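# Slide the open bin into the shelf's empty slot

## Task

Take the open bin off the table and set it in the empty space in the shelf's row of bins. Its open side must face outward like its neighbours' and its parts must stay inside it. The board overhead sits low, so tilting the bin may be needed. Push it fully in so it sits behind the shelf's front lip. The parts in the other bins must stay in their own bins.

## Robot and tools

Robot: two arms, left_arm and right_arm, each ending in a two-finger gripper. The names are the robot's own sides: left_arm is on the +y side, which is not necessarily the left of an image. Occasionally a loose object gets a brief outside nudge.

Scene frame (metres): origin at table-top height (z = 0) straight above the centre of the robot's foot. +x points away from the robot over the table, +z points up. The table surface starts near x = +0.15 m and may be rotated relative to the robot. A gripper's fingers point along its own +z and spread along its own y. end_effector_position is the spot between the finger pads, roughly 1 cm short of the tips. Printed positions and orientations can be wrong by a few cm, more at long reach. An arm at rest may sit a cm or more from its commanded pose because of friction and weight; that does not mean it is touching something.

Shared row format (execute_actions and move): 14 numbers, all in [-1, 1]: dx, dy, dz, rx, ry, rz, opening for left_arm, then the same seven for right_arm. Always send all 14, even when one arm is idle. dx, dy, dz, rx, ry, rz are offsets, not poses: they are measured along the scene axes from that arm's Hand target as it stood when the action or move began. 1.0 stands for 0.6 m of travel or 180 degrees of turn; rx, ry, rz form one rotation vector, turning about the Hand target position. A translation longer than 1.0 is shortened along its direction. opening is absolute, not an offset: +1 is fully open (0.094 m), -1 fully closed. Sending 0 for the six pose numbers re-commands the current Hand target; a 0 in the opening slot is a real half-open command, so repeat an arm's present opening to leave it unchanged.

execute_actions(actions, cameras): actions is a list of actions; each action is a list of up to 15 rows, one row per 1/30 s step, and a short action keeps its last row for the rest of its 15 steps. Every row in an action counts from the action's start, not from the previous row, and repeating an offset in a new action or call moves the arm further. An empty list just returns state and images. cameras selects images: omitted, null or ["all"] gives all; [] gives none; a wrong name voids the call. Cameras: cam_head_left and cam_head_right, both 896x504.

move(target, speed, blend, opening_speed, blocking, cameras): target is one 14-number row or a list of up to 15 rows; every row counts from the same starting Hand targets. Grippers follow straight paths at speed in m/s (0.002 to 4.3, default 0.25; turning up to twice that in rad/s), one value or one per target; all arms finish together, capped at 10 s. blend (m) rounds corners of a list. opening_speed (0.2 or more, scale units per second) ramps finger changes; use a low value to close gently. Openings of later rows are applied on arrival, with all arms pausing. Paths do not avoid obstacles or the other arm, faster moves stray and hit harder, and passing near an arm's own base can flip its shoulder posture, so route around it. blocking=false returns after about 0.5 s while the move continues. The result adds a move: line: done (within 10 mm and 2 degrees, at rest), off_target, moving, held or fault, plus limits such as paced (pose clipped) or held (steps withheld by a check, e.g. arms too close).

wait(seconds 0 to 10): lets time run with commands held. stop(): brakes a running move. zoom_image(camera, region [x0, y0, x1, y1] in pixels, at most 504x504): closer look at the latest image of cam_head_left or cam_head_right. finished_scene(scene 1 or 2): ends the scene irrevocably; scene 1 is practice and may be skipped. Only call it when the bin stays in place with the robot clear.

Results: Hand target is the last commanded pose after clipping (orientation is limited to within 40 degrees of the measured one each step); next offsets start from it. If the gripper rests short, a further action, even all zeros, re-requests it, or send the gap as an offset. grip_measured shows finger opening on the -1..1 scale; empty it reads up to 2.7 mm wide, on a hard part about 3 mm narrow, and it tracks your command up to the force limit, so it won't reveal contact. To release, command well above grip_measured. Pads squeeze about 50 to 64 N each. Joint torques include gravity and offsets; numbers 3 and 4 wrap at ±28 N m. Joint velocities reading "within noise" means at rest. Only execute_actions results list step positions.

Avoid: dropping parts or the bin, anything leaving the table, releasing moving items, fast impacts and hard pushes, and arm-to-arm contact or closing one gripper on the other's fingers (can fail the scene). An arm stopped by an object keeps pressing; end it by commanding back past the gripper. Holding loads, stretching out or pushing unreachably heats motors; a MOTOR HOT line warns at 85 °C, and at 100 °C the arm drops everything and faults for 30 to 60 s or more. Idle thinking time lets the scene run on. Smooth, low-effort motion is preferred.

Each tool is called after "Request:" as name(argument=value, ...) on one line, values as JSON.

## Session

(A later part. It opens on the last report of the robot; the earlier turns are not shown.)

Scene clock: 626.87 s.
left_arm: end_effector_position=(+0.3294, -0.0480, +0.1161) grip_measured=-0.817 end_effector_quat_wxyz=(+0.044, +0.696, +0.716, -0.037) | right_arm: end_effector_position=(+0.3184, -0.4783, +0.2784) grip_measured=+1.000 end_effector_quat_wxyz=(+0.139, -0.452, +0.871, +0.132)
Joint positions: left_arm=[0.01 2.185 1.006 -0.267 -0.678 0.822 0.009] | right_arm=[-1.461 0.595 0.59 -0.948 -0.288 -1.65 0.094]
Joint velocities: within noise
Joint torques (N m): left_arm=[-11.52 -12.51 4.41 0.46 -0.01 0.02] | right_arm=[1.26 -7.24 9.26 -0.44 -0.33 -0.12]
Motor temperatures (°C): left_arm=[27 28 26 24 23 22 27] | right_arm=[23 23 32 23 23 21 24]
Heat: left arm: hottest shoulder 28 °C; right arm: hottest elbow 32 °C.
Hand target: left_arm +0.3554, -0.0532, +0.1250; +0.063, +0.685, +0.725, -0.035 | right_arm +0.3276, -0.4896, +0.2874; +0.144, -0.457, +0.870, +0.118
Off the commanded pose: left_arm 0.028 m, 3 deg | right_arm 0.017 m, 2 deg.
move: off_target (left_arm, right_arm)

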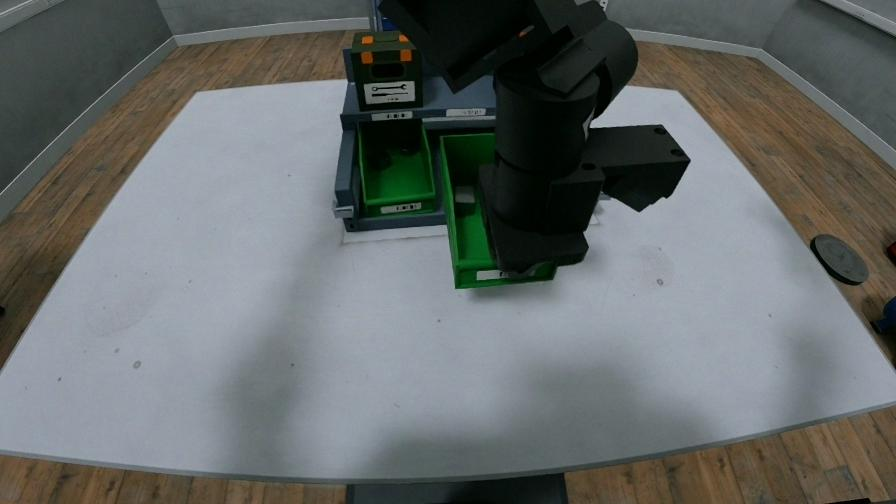

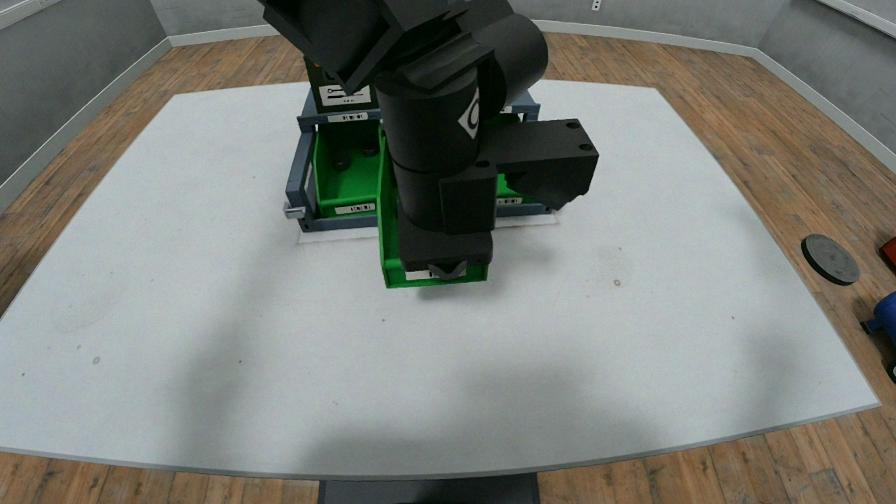

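Request:
move(target=[0.0777,0.0098,-0.055,0,0,0.006,-1,0,0,0,0,0,0,1], speed=0.06)

Request:
zoom_image(camera="cam_head_left", region=[400, 100, 580, 280])

Request:
zoom_image(camera="cam_head_right", region=[350, 100, 530, 280])

Scene clock: 654.80 s.
left_arm: end_effector_position=(+0.3833, -0.0422, +0.0895) grip_measured=-0.817 end_effector_quat_wxyz=(+0.048, +0.685, +0.726, -0.039) | right_arm: end_effector_position=(+0.3184, -0.4783, +0.2784) grip_measured=+1.000 end_effector_quat_wxyz=(+0.139, -0.452, +0.871, +0.132)
Joint positions: left_arm=[0.112 2.194 1.088 -0.248 -0.658 0.928 0.009] | right_arm=[-1.461 0.595 0.59 -0.948 -0.288 -1.65 0.094]
Joint velocities: within noise
Joint torques (N m): left_arm=[-12.45 -11.52 4.21 0.88 0.01 0.05] | right_arm=[1.14 -7.36 9.03 -0.32 -0.37 -0.15]
Motor temperatures (°C): left_arm=[27 28 26 24 23 22 27] | right_arm=[23 23 32 23 23 21 24]
Heat: left arm: hottest shoulder 28 °C; right arm: hottest elbow 32 °C.
Hand target: left_arm +0.4019, -0.0473, +0.0920; +0.063, +0.678, +0.731, -0.034 | right_arm +0.3276, -0.4896, +0.2874; +0.144, -0.457, +0.870, +0.118
Off the commanded pose: left_arm 0.020 m, 2 deg | right_arm 0.017 m, 2 deg.
move: off_target (left_arm, right_arm)

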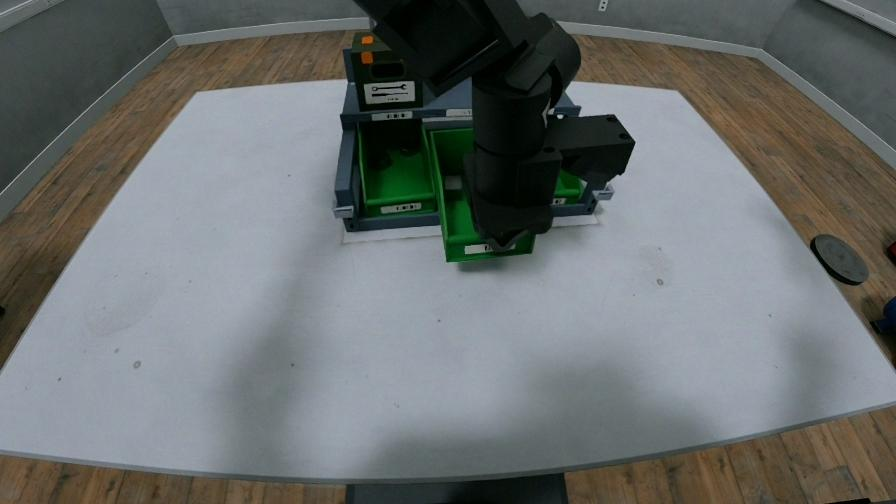

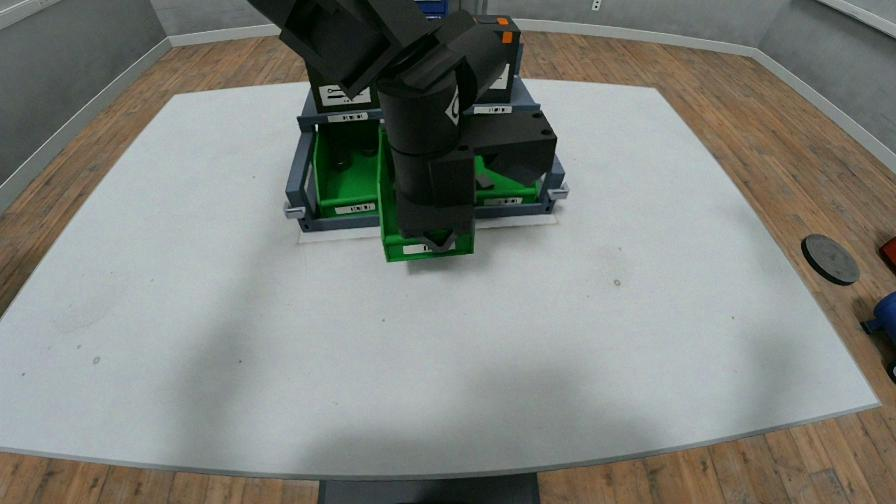

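Scaled by 2.800 from the camera's 896x504 image, which has a finer 1280x720 frame.

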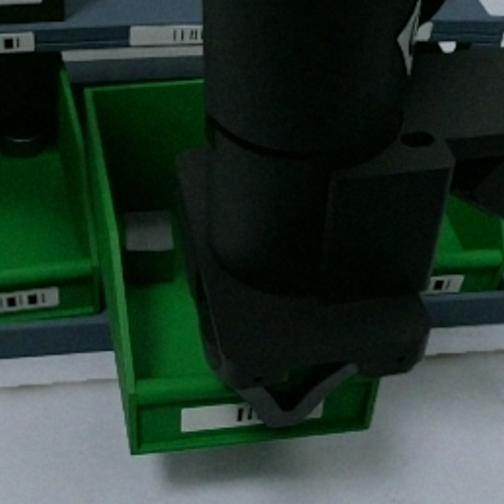

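Scaled by 2.800 from the camera's 896x504 image, which has a finer 1280x720 frame.

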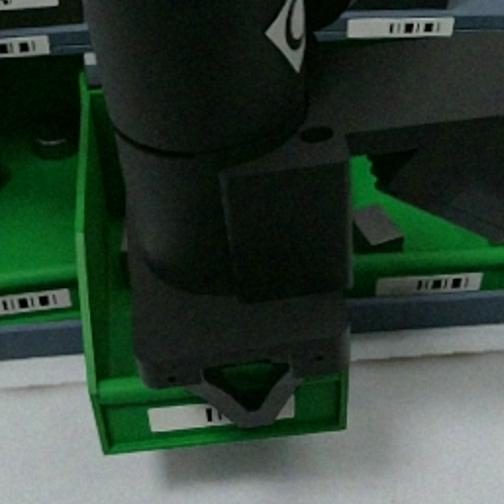

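Request:
move(target=[0.0568,0.0012,-0.0258,0,0,0,-1,0,0,0,0,0,0,1], speed=0.05)

Request:
zoom_image(camera="cam_head_left", region=[400, 100, 580, 280])

Request:
zoom_image(camera="cam_head_right", region=[350, 100, 530, 280])

Scene clock: 775.30 s.
left_arm: end_effector_position=(+0.4193, -0.0445, +0.0737) grip_measured=-0.817 end_effector_quat_wxyz=(+0.055, +0.681, +0.730, -0.038) | right_arm: end_effector_position=(+0.3184, -0.4783, +0.2784) grip_measured=+1.000 end_effector_quat_wxyz=(+0.139, -0.452, +0.871, +0.132)
Joint positions: left_arm=[0.162 2.216 1.164 -0.248 -0.645 0.988 0.009] | right_arm=[-1.461 0.595 0.59 -0.948 -0.288 -1.65 0.094]
Joint velocities: within noise
Joint torques (N m): left_arm=[-12.98 -12.1 4.41 0.06 0.06 0.03] | right_arm=[1.85 -7.41 9.14 -0.36 -0.34 -0.14]
Motor temperatures (°C): left_arm=[27 28 26 24 22 22 27] | right_arm=[23 24 32 23 23 21 24]
Heat: left arm: hottest shoulder 28 °C; right arm: hottest elbow 32 °C.
Hand target: left_arm +0.4360, -0.0466, +0.0764; +0.063, +0.678, +0.731, -0.034 | right_arm +0.3276, -0.4896, +0.2874; +0.144, -0.457, +0.870, +0.118
Off the commanded pose: left_arm 0.017 m, 1 deg | right_arm 0.017 m, 2 deg.
move: off_target (left_arm, right_arm)

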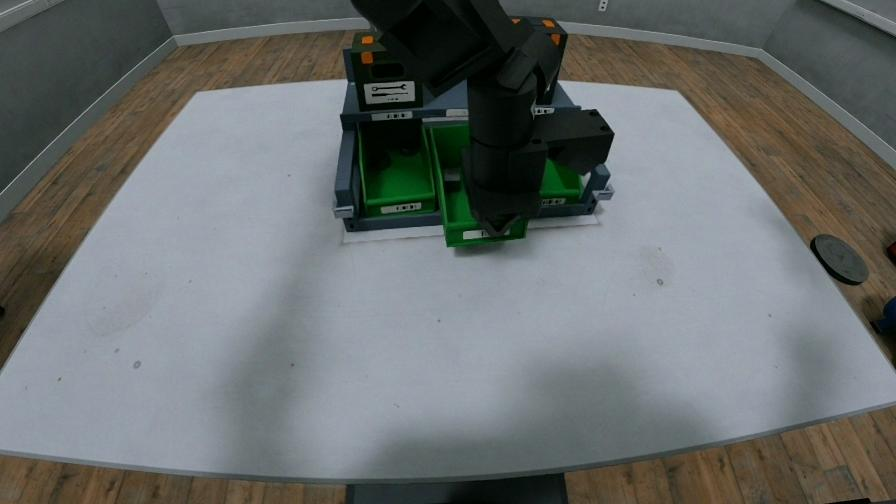

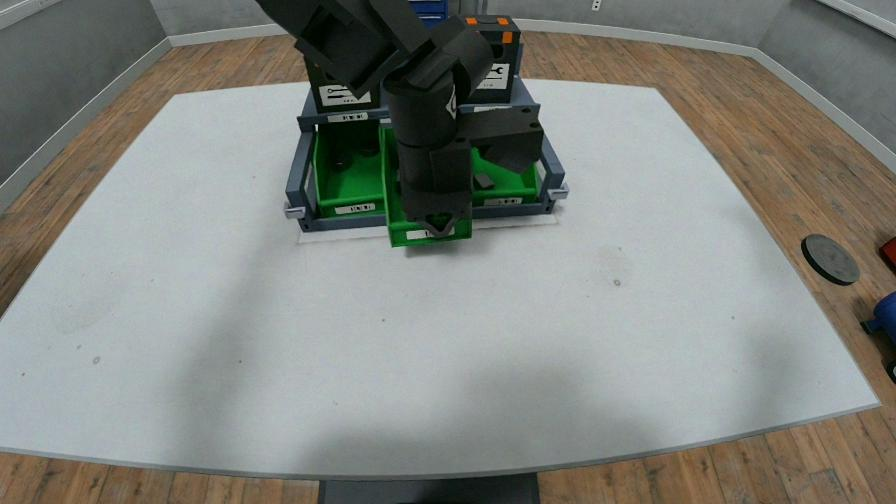

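Scaled by 2.800 from the camera's 896x504 image, which has a finer 1280x720 frame.

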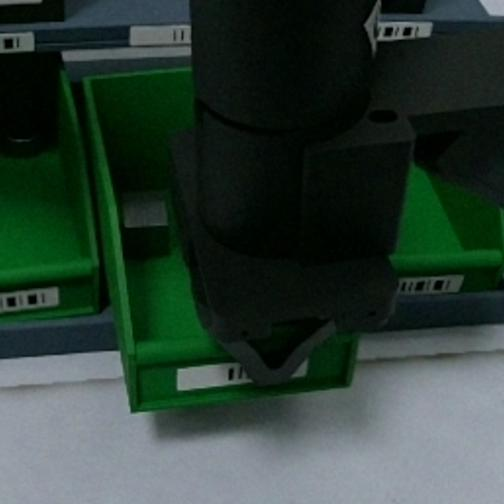

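Scaled by 2.800 from the camera's 896x504 image, which has a finer 1280x720 frame.

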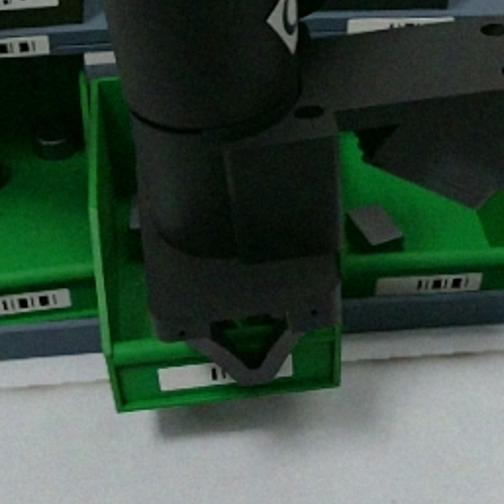

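Request:
move(target=[0.0662,0.0062,0.0025,0,0,0,-1,0,0,0,0,0,0,1], speed=0.05)

Request:
zoom_image(camera="cam_head_left", region=[400, 100, 580, 280])

Request:
zoom_image(camera="cam_head_right", region=[350, 100, 530, 280])

Scene clock: 788.17 s.
left_arm: end_effector_position=(+0.4532, -0.0430, +0.0715) grip_measured=-0.817 end_effector_quat_wxyz=(+0.051, +0.683, +0.727, -0.039) | right_arm: end_effector_position=(+0.3184, -0.4783, +0.2784) grip_measured=+1.000 end_effector_quat_wxyz=(+0.139, -0.452, +0.871, +0.132)
Joint positions: left_arm=[0.193 2.216 1.244 -0.316 -0.636 1.026 0.009] | right_arm=[-1.461 0.595 0.59 -0.948 -0.288 -1.65 0.094]
Joint velocities: within noise
Joint torques (N m): left_arm=[-13.27 -13.33 4.79 0.02 0.06 0.04] | right_arm=[1.03 -7.12 9.22 -0.34 -0.33 -0.17]
Motor temperatures (°C): left_arm=[27 28 26 24 22 22 27] | right_arm=[23 24 32 23 23 21 24]
Heat: left arm: hottest shoulder 28 °C; right arm: hottest elbow 32 °C.
Hand target: left_arm +0.4756, -0.0429, +0.0780; +0.063, +0.678, +0.731, -0.034 | right_arm +0.3276, -0.4896, +0.2874; +0.144, -0.457, +0.870, +0.118
Off the commanded pose: left_arm 0.023 m, 2 deg | right_arm 0.017 m, 2 deg.
move: off_target (left_arm, right_arm)

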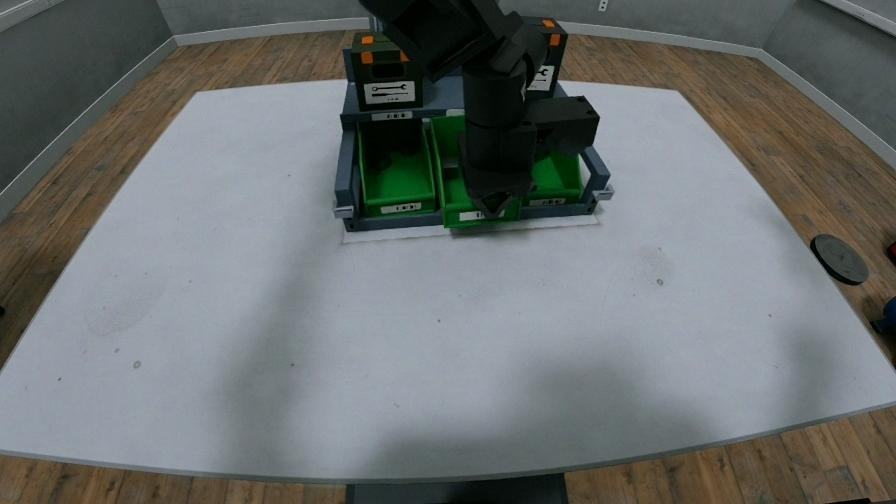

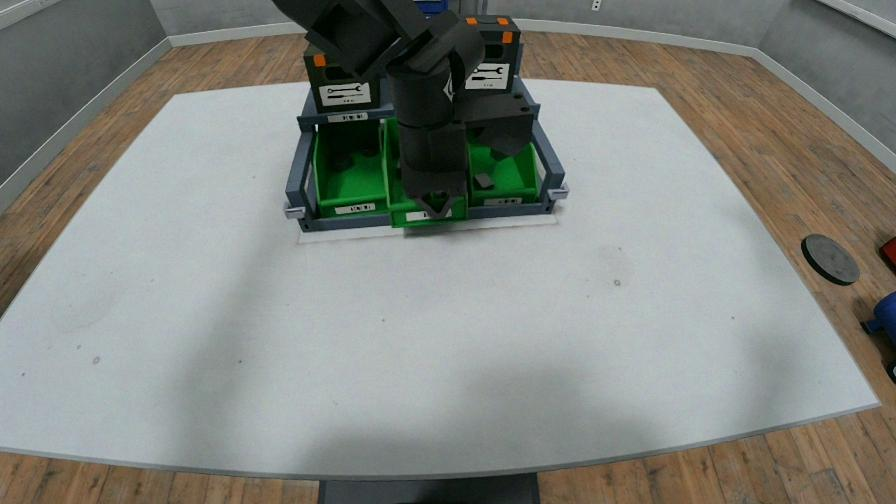

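Scaled by 2.800 from the camera's 896x504 image, which has a finer 1280x720 frame.

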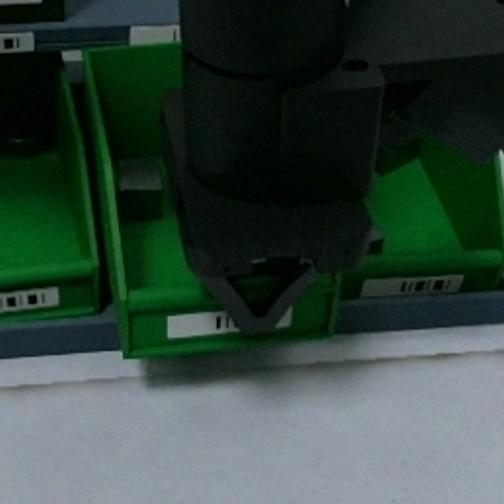

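Scaled by 2.800 from the camera's 896x504 image, which has a finer 1280x720 frame.

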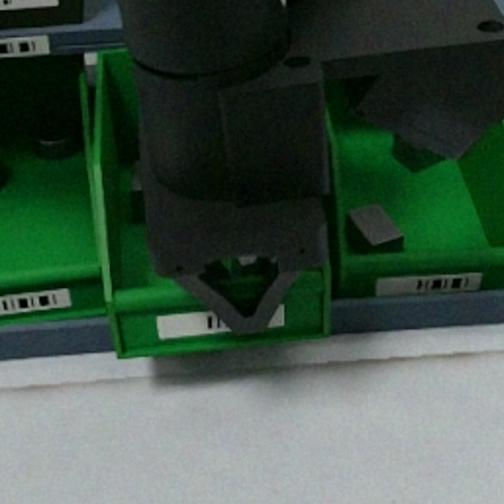

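Request:
move(target=[0.0662,0.0055,-0.007,0,0,0,-1,0,0,0,0,0,0,1], speed=0.05)

Request:
zoom_image(camera="cam_head_left", region=[400, 100, 580, 280])

Request:
zoom_image(camera="cam_head_right", region=[350, 100, 530, 280])

Scene clock: 819.70 s.
left_arm: end_effector_position=(+0.4573, -0.0397, +0.0627) grip_measured=-0.817 end_effector_quat_wxyz=(+0.030, +0.693, +0.719, -0.050) | right_arm: end_effector_position=(+0.3184, -0.4783, +0.2784) grip_measured=+1.000 end_effector_quat_wxyz=(+0.139, -0.452, +0.871, +0.132)
Joint positions: left_arm=[0.213 2.233 1.289 -0.389 -0.62 1.038 0.009] | right_arm=[-1.461 0.595 0.59 -0.948 -0.288 -1.65 0.094]
Joint velocities: within noise
Joint torques (N m): left_arm=[-12.16 -14.68 7.57 0.39 -0.18 0.29] | right_arm=[0.56 -7.41 9.07 -0.51 -0.33 -0.11]
Motor temperatures (°C): left_arm=[27 29 27 24 22 22 27] | right_arm=[23 24 32 23 23 21 24]
Heat: left arm: hottest shoulder 29 °C; right arm: hottest elbow 32 °C.
Hand target: left_arm +0.5155, -0.0395, +0.0738; +0.063, +0.678, +0.731, -0.034 | right_arm +0.3276, -0.4896, +0.2874; +0.144, -0.457, +0.870, +0.118
Off the commanded pose: left_arm 0.059 m, 5 deg | right_arm 0.017 m, 2 deg.
move: off_target (left_arm, right_arm)

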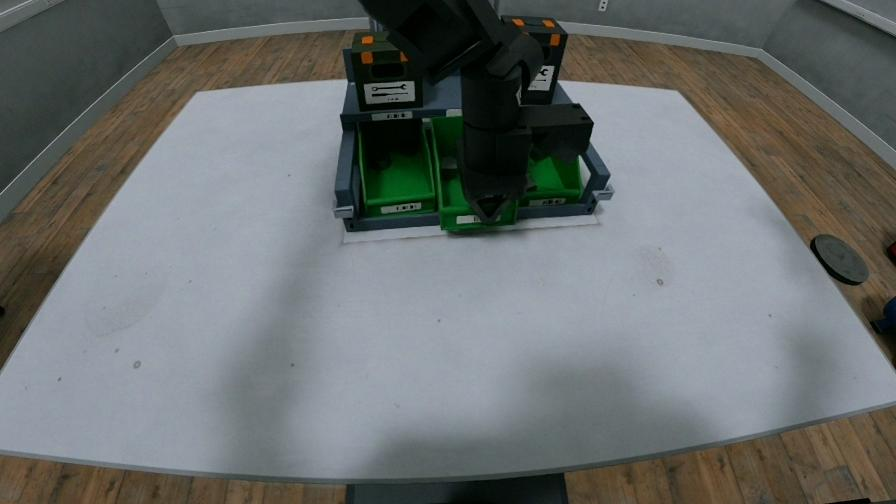

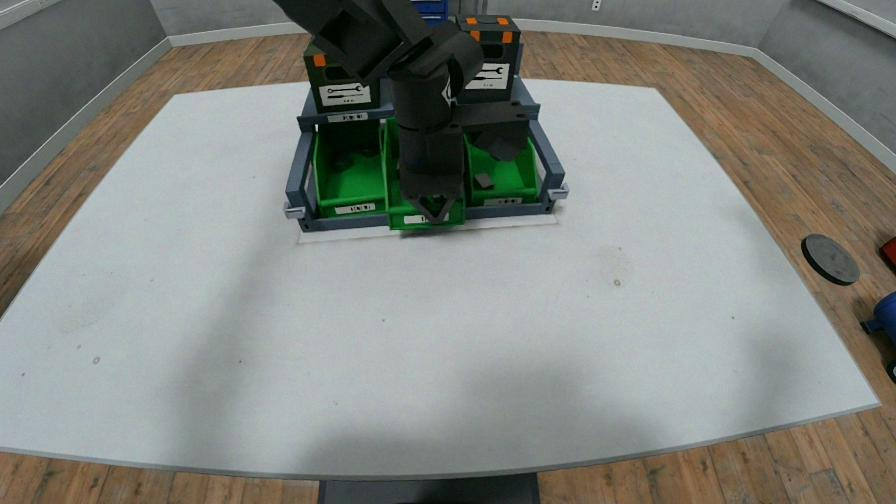

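Scaled by 2.800 from the camera's 896x504 image, which has a finer 1280x720 frame.

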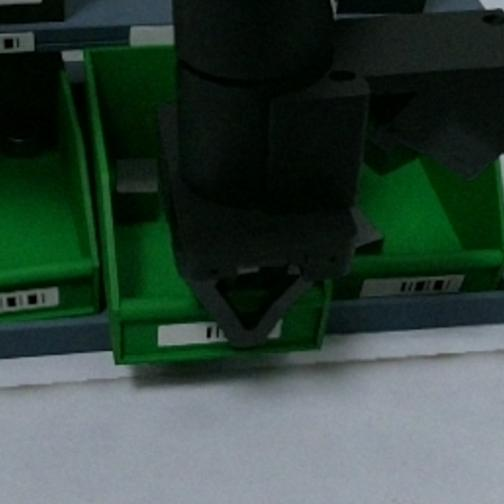

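Scaled by 2.800 from the camera's 896x504 image, which has a finer 1280x720 frame.

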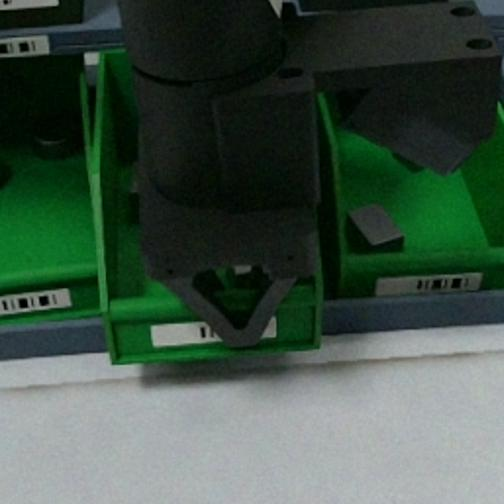

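Request:
zoom_image(camera="cam_head_left", region=[410, 100, 480, 150])

Request:
zoom_image(camera="cam_head_right", region=[370, 100, 440, 150])

Request:
zoom_image(camera="cam_head_right", region=[430, 110, 530, 240])

Scaled by 7.200 from the camera's 896x504 image, which has a finer 1280x720 frame.

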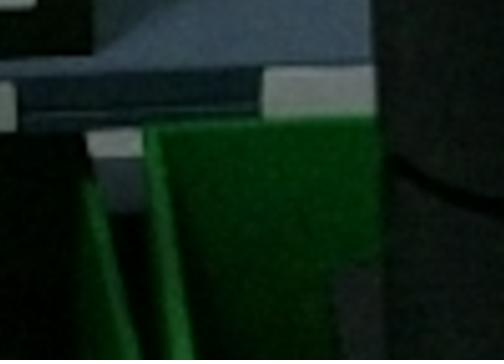

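Scaled by 7.200 from the camera's 896x504 image, which has a finer 1280x720 frame.

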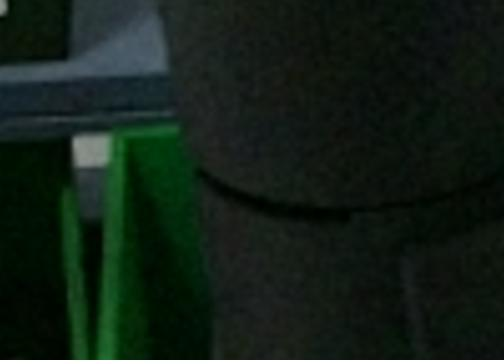

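Scaled by 3.877 from the camera's 896x504 image, which has a finer 1280x720 frame.

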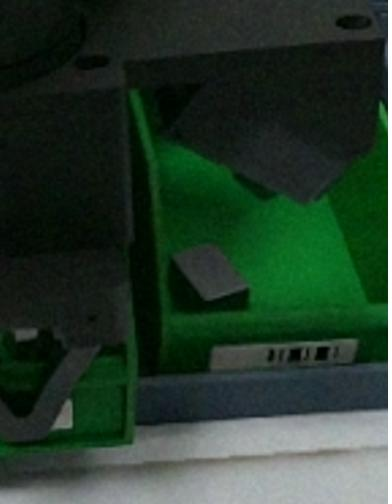

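Request:
move(target=[[-0.1,-0.0075,-0.0067,0.0019,-0.0165,0,-1,0,0,0,0,0,0,1],[0.0,0.0,-0.013,0.0019,-0.0165,0,-1,0,0,0,0,0,0,1]], speed=0.06)

Request:
zoom_image(camera="cam_head_left", region=[400, 100, 580, 280])

Request:
zoom_image(camera="cam_head_right", region=[350, 100, 530, 280])

Scene clock: 919.57 s.
left_arm: end_effector_position=(+0.4914, -0.0383, +0.0576) grip_measured=-0.817 end_effector_quat_wxyz=(+0.066, +0.684, +0.726, -0.021) | right_arm: end_effector_position=(+0.3184, -0.4783, +0.2784) grip_measured=+1.000 end_effector_quat_wxyz=(+0.139, -0.452, +0.871, +0.132)
Joint positions: left_arm=[0.235 2.234 1.305 -0.281 -0.648 1.111 0.009] | right_arm=[-1.461 0.595 0.59 -0.948 -0.288 -1.65 0.094]
Joint velocities: within noise
Joint torques (N m): left_arm=[-14.1 -13.63 5.16 0.09 0.04 0.03] | right_arm=[0.97 -7.53 9.24 -0.34 -0.35 -0.19]
Motor temperatures (°C): left_arm=[27 29 30 24 22 22 27] | right_arm=[23 24 33 23 23 21 24]
Heat: left arm: hottest elbow 30 °C; right arm: hottest elbow 33 °C.
Hand target: left_arm +0.5155, -0.0396, +0.0661; +0.080, +0.679, +0.730, -0.015 | right_arm +0.3276, -0.4896, +0.2874; +0.144, -0.457, +0.870, +0.118
Off the commanded pose: left_arm 0.026 m, 2 deg | right_arm 0.017 m, 2 deg.
move: off_target (left_arm, right_arm)

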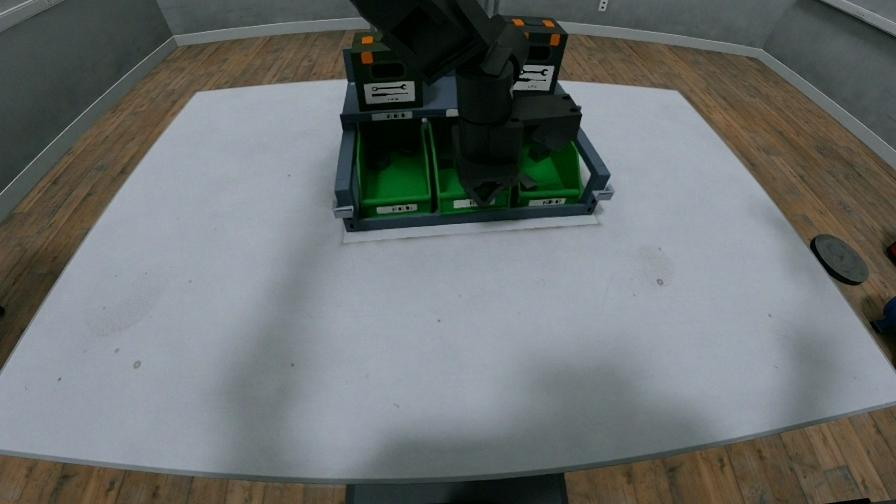

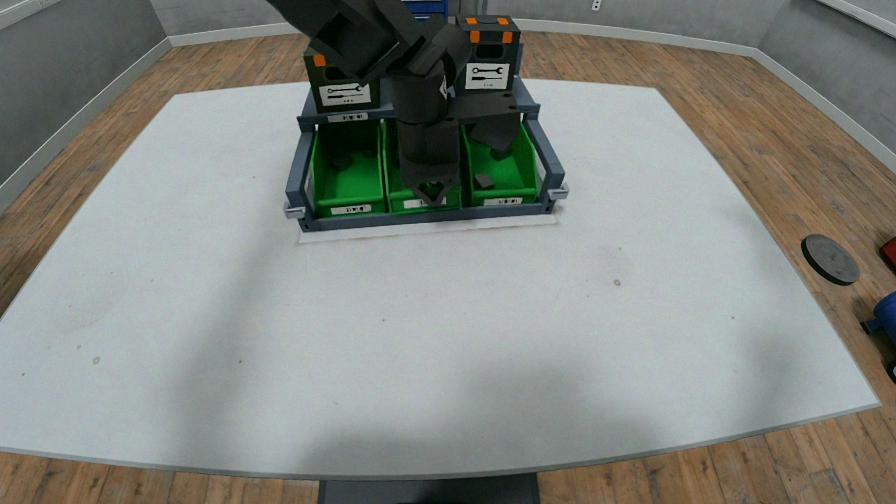

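Scaled by 2.800 from the camera's 896x504 image, which has a finer 1280x720 frame.

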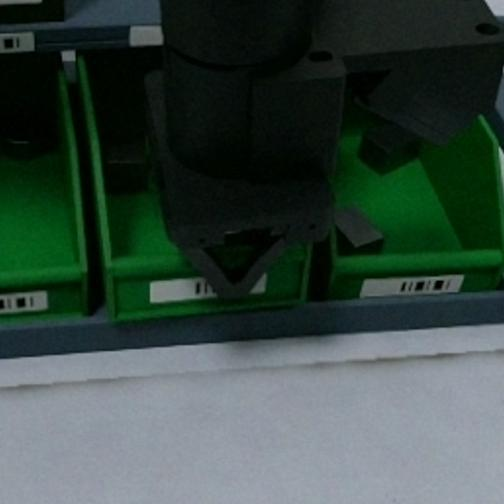

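Scaled by 2.800 from the camera's 896x504 image, which has a finer 1280x720 frame.

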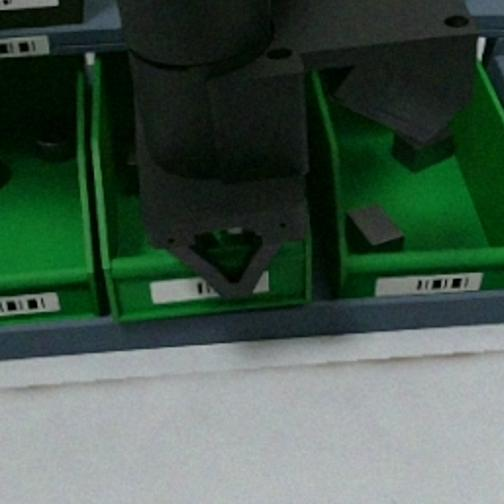

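Request:
move(target=[0.0563,0.0027,0.0035,0,0,0,-1,0,0,0,0,0,0,1], speed=0.05)

Request:
zoom_image(camera="cam_head_left", region=[400, 100, 580, 280])

Request:
zoom_image(camera="cam_head_right", region=[350, 100, 530, 280])

Scene clock: 936.33 s.
left_arm: end_effector_position=(+0.5173, -0.0372, +0.0576) grip_measured=-0.817 end_effector_quat_wxyz=(+0.061, +0.687, +0.723, -0.024) | right_arm: end_effector_position=(+0.3184, -0.4783, +0.2784) grip_measured=+1.000 end_effector_quat_wxyz=(+0.139, -0.452, +0.871, +0.132)
Joint positions: left_arm=[0.252 2.24 1.379 -0.351 -0.638 1.131 0.009] | right_arm=[-1.461 0.595 0.59 -0.948 -0.288 -1.65 0.094]
Joint velocities: within noise
Joint torques (N m): left_arm=[-14.33 -14.21 6.2 0.16 -0.04 0.06] | right_arm=[0.97 -8.06 9.11 -0.44 -0.34 -0.16]
Motor temperatures (°C): left_arm=[27 29 29 24 22 22 27] | right_arm=[23 24 33 23 23 21 24]
Heat: left arm: hottest shoulder 29 °C; right arm: hottest elbow 33 °C.
Hand target: left_arm +0.5492, -0.0380, +0.0681; +0.080, +0.679, +0.730, -0.015 | right_arm +0.3276, -0.4896, +0.2874; +0.144, -0.457, +0.870, +0.118
Off the commanded pose: left_arm 0.034 m, 3 deg | right_arm 0.017 m, 2 deg.
move: off_target (left_arm, right_arm)

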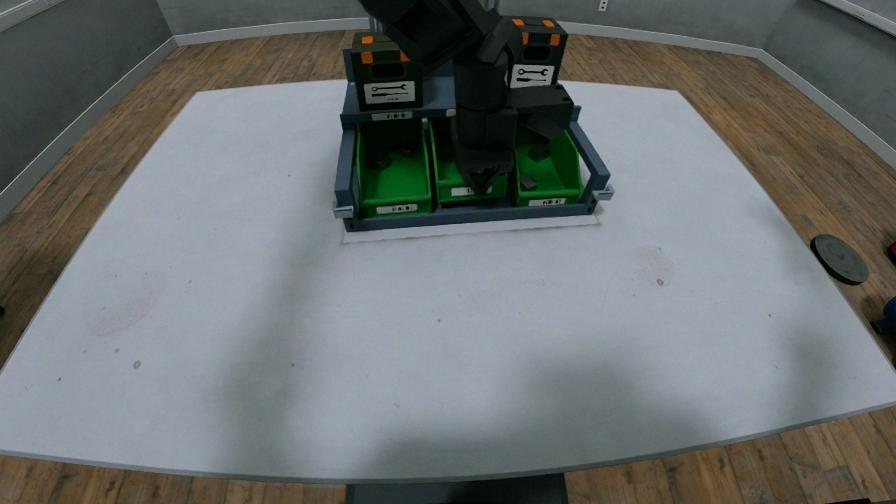

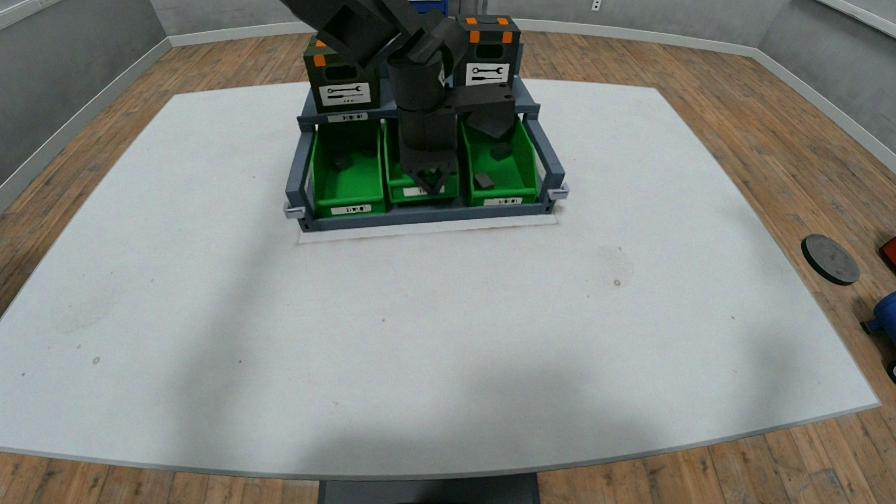

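Scaled by 2.800 from the camera's 896x504 image, which has a finer 1280x720 frame.

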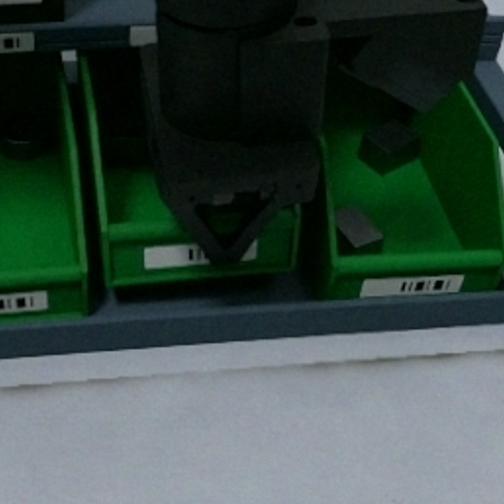

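Scaled by 2.800 from the camera's 896x504 image, which has a finer 1280x720 frame.

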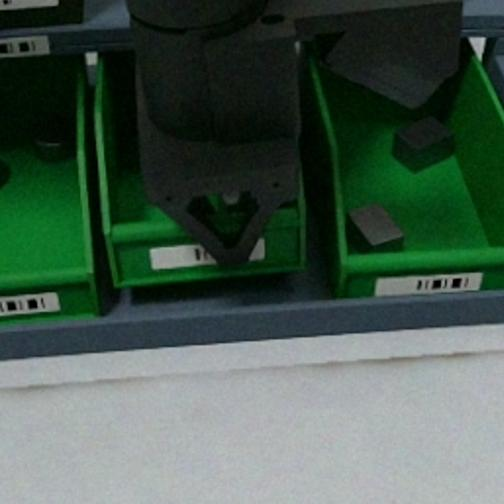

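Request:
move(target=[[-0.008,-0.002,-0.022,0.0026,-0.022,0,-1,0,0,0,0,0,0,1],[-0.012,-0.003,-0.042,0.0046,-0.0385,0,-1,0,0,0,0,0,0,1]], speed=0.05)

Request:
zoom_image(camera="cam_head_left", region=[400, 100, 580, 280])

Request:
zoom_image(camera="cam_head_right", region=[350, 100, 530, 280])

Scene clock: 956.73 s.
left_arm: end_effector_position=(+0.5183, -0.0439, +0.0361) grip_measured=-0.817 end_effector_quat_wxyz=(+0.101, +0.686, +0.721, +0.019) | right_arm: end_effector_position=(+0.3184, -0.4783, +0.2784) grip_measured=+1.000 end_effector_quat_wxyz=(+0.139, -0.452, +0.871, +0.132)
Joint positions: left_arm=[0.259 2.286 1.334 -0.119 -0.682 1.23 0.009] | right_arm=[-1.461 0.595 0.59 -0.948 -0.288 -1.65 0.094]
Joint velocities: within noise
Joint torques (N m): left_arm=[-13.86 -14.27 3.73 1.88 -0.05 0.18] | right_arm=[1.67 -7.41 9.11 -0.34 -0.34 -0.16]
Motor temperatures (°C): left_arm=[27 30 29 24 22 22 27] | right_arm=[23 24 33 23 23 21 24]
Heat: left arm: hottest shoulder 30 °C; right arm: hottest elbow 33 °C.
Hand target: left_arm +0.5420, -0.0397, +0.0428; +0.119, +0.679, +0.724, +0.032 | right_arm +0.3276, -0.4896, +0.2874; +0.144, -0.457, +0.870, +0.118
Off the commanded pose: left_arm 0.025 m, 3 deg | right_arm 0.017 m, 2 deg.
move: off_target (left_arm, right_arm)

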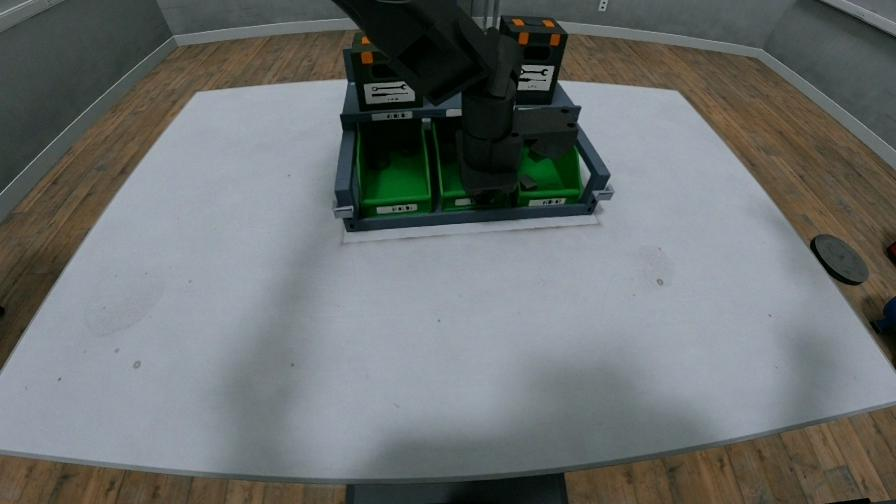

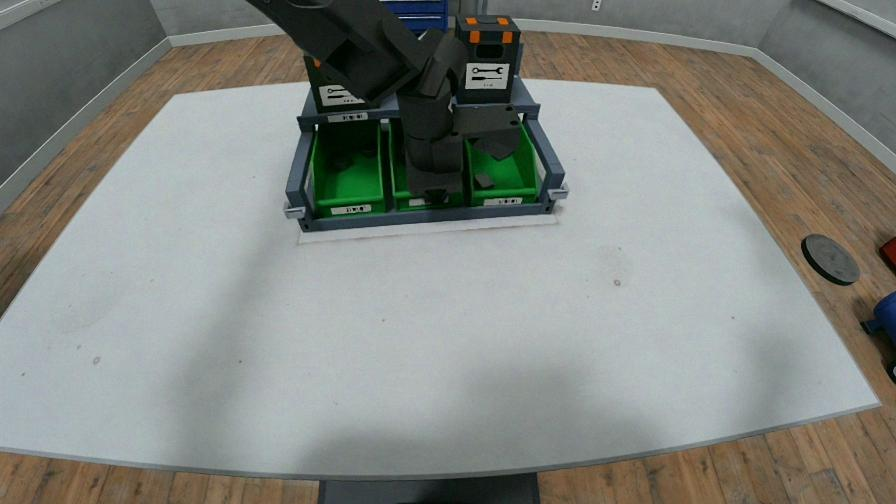

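Scaled by 2.800 from the camera's 896x504 image, which has a finer 1280x720 frame.

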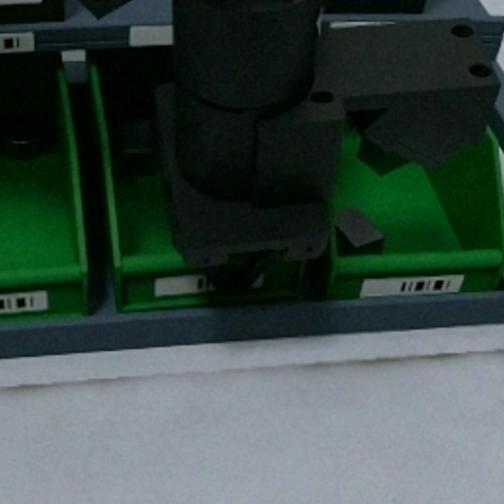

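Scaled by 2.800 from the camera's 896x504 image, which has a finer 1280x720 frame.

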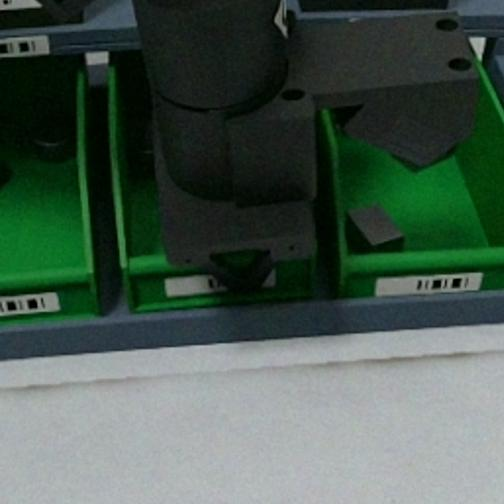

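Request:
move(target=[0,0,0,0,0,0,-0.35,0,0,0,0,0,0,1], opening_speed=0.5)

Request:
zoom_image(camera="cam_head_left", region=[400, 100, 580, 280])

Scene clock: 967.90 s.
left_arm: end_effector_position=(+0.5229, -0.0447, +0.0374) grip_measured=-0.352 end_effector_quat_wxyz=(+0.108, +0.688, +0.717, +0.024) | right_arm: end_effector_position=(+0.3184, -0.4783, +0.2784) grip_measured=+1.000 end_effector_quat_wxyz=(+0.139, -0.452, +0.871, +0.132)
Joint positions: left_arm=[0.259 2.285 1.334 -0.098 -0.683 1.252 0.03] | right_arm=[-1.461 0.595 0.59 -0.948 -0.288 -1.65 0.094]
Joint velocities: within noise
Joint torques (N m): left_arm=[-13.8 -14.21 3.78 1.03 0.03 0] | right_arm=[1.32 -7.06 9.46 -0.61 -0.37 -0.14]
Motor temperatures (°C): left_arm=[27 30 28 24 22 22 27] | right_arm=[23 24 33 23 23 21 24]
Heat: left arm: hottest shoulder 30 °C; right arm: hottest elbow 33 °C.
Hand target: left_arm +0.5419, -0.0397, +0.0427; +0.119, +0.679, +0.724, +0.032 | right_arm +0.3276, -0.4896, +0.2874; +0.144, -0.457, +0.870, +0.118
Off the commanded pose: left_arm 0.020 m, 2 deg | right_arm 0.017 m, 2 deg.
move: off_target (left_arm, right_arm)

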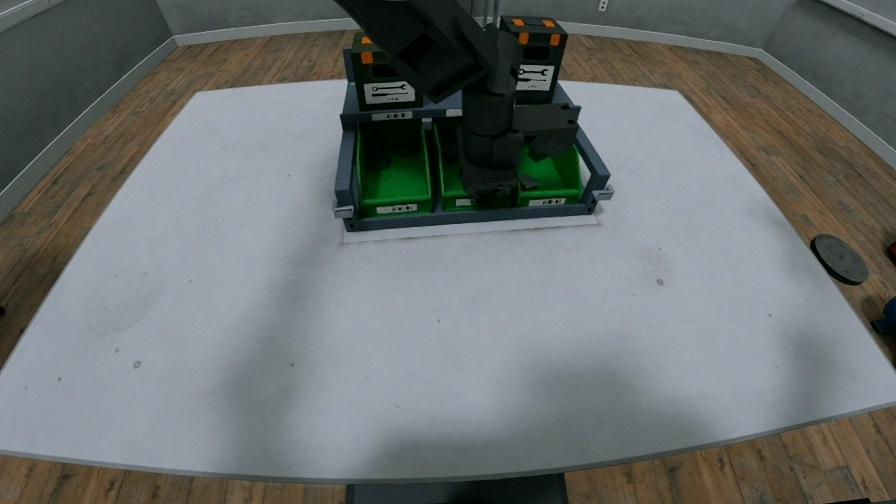

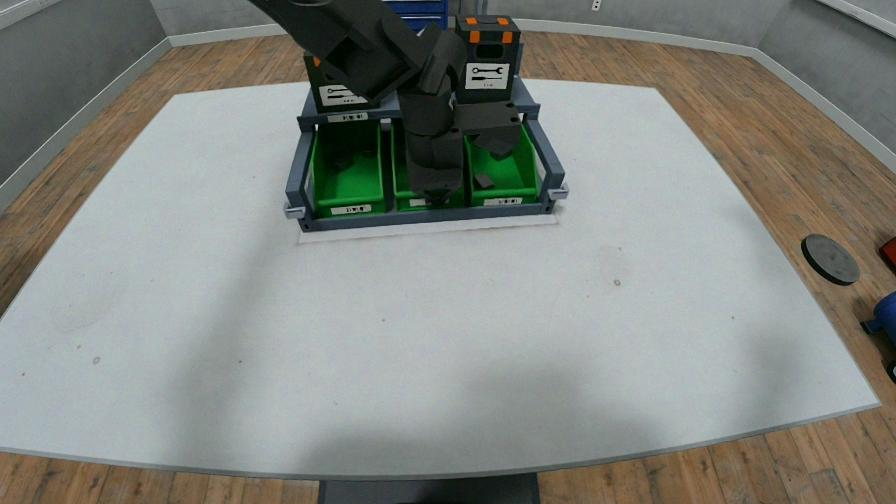

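Scaled by 2.800 from the camera's 896x504 image, which has a finer 1280x720 frame.

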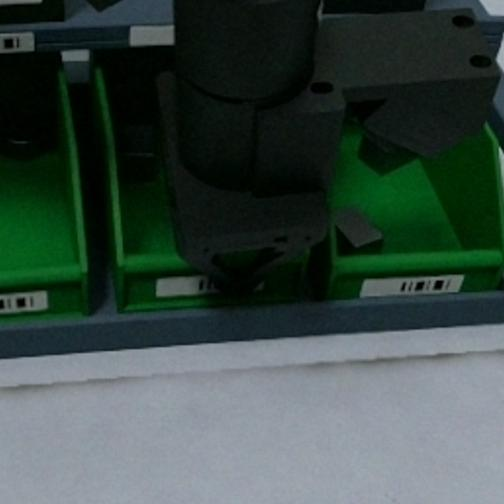

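Request:
move(target=[[-0.012,0.008,0.12,0,0,0,-0.35,0,0,0,0,0,0,1],[-0.3,0.05,0.25,0,0,0,-0.35,0,0,0,0,0,0,1]], speed=[0.08, 0.15])

Request:
zoom_image(camera="cam_head_left", region=[330, 90, 630, 260])

Request:
zoom_image(camera="cam_head_right", region=[280, 90, 580, 260])

Scene clock: 983.37 s.
left_arm: end_effector_position=(+0.3616, -0.0065, +0.1834) grip_measured=-0.352 end_effector_quat_wxyz=(+0.112, +0.681, +0.723, +0.032) | right_arm: end_effector_position=(+0.3184, -0.4783, +0.2784) grip_measured=+1.000 end_effector_quat_wxyz=(+0.139, -0.452, +0.871, +0.132)
Joint positions: left_arm=[-0.047 1.971 0.86 -0.187 -0.82 0.862 0.03] | right_arm=[-1.461 0.595 0.59 -0.948 -0.288 -1.65 0.094]
Joint velocities: within noise
Joint torques (N m): left_arm=[-12.69 -10.17 3.44 0.21 -0.06 -0.23] | right_arm=[1.08 -7.82 9.1 -0.44 -0.36 -0.19]
Motor temperatures (°C): left_arm=[27 29 27 24 22 22 26] | right_arm=[23 24 33 23 23 21 24]
Heat: left arm: hottest shoulder 29 °C; right arm: hottest elbow 33 °C.
Hand target: left_arm +0.3621, -0.0098, +0.1929; +0.119, +0.679, +0.724, +0.032 | right_arm +0.3276, -0.4896, +0.2874; +0.144, -0.457, +0.870, +0.118
Off the commanded pose: left_arm 0.010 m, 1 deg | right_arm 0.017 m, 2 deg.
move: off_target (right_arm)

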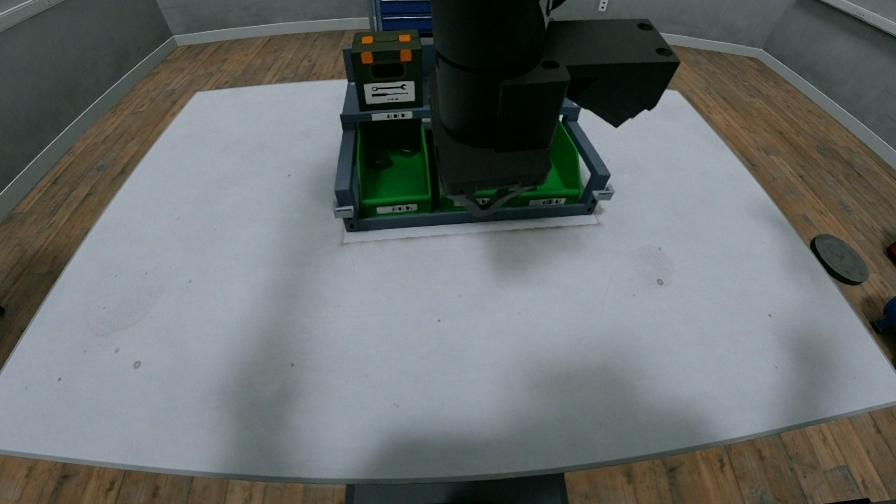

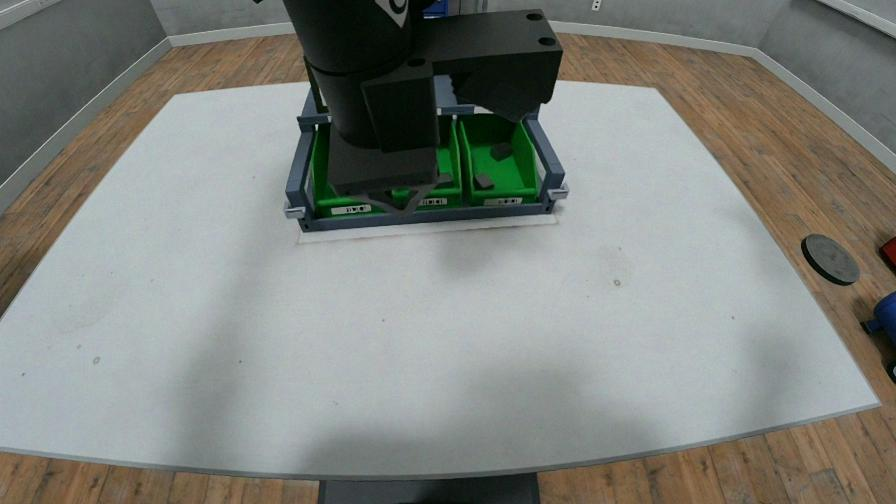

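Scaled by 1.680 from the camera's 896x504 image, which has a finer 1280x720 frame.

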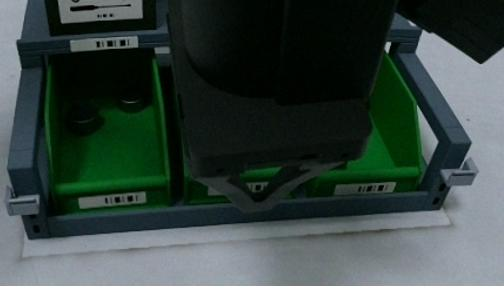

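Scaled by 1.680 from the camera's 896x504 image, which has a finer 1280x720 frame.

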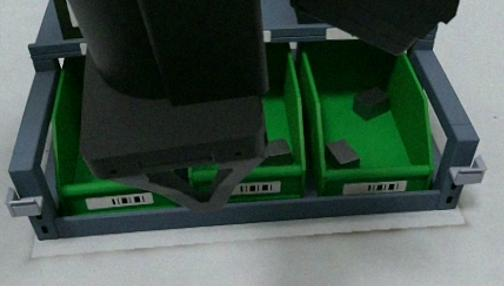

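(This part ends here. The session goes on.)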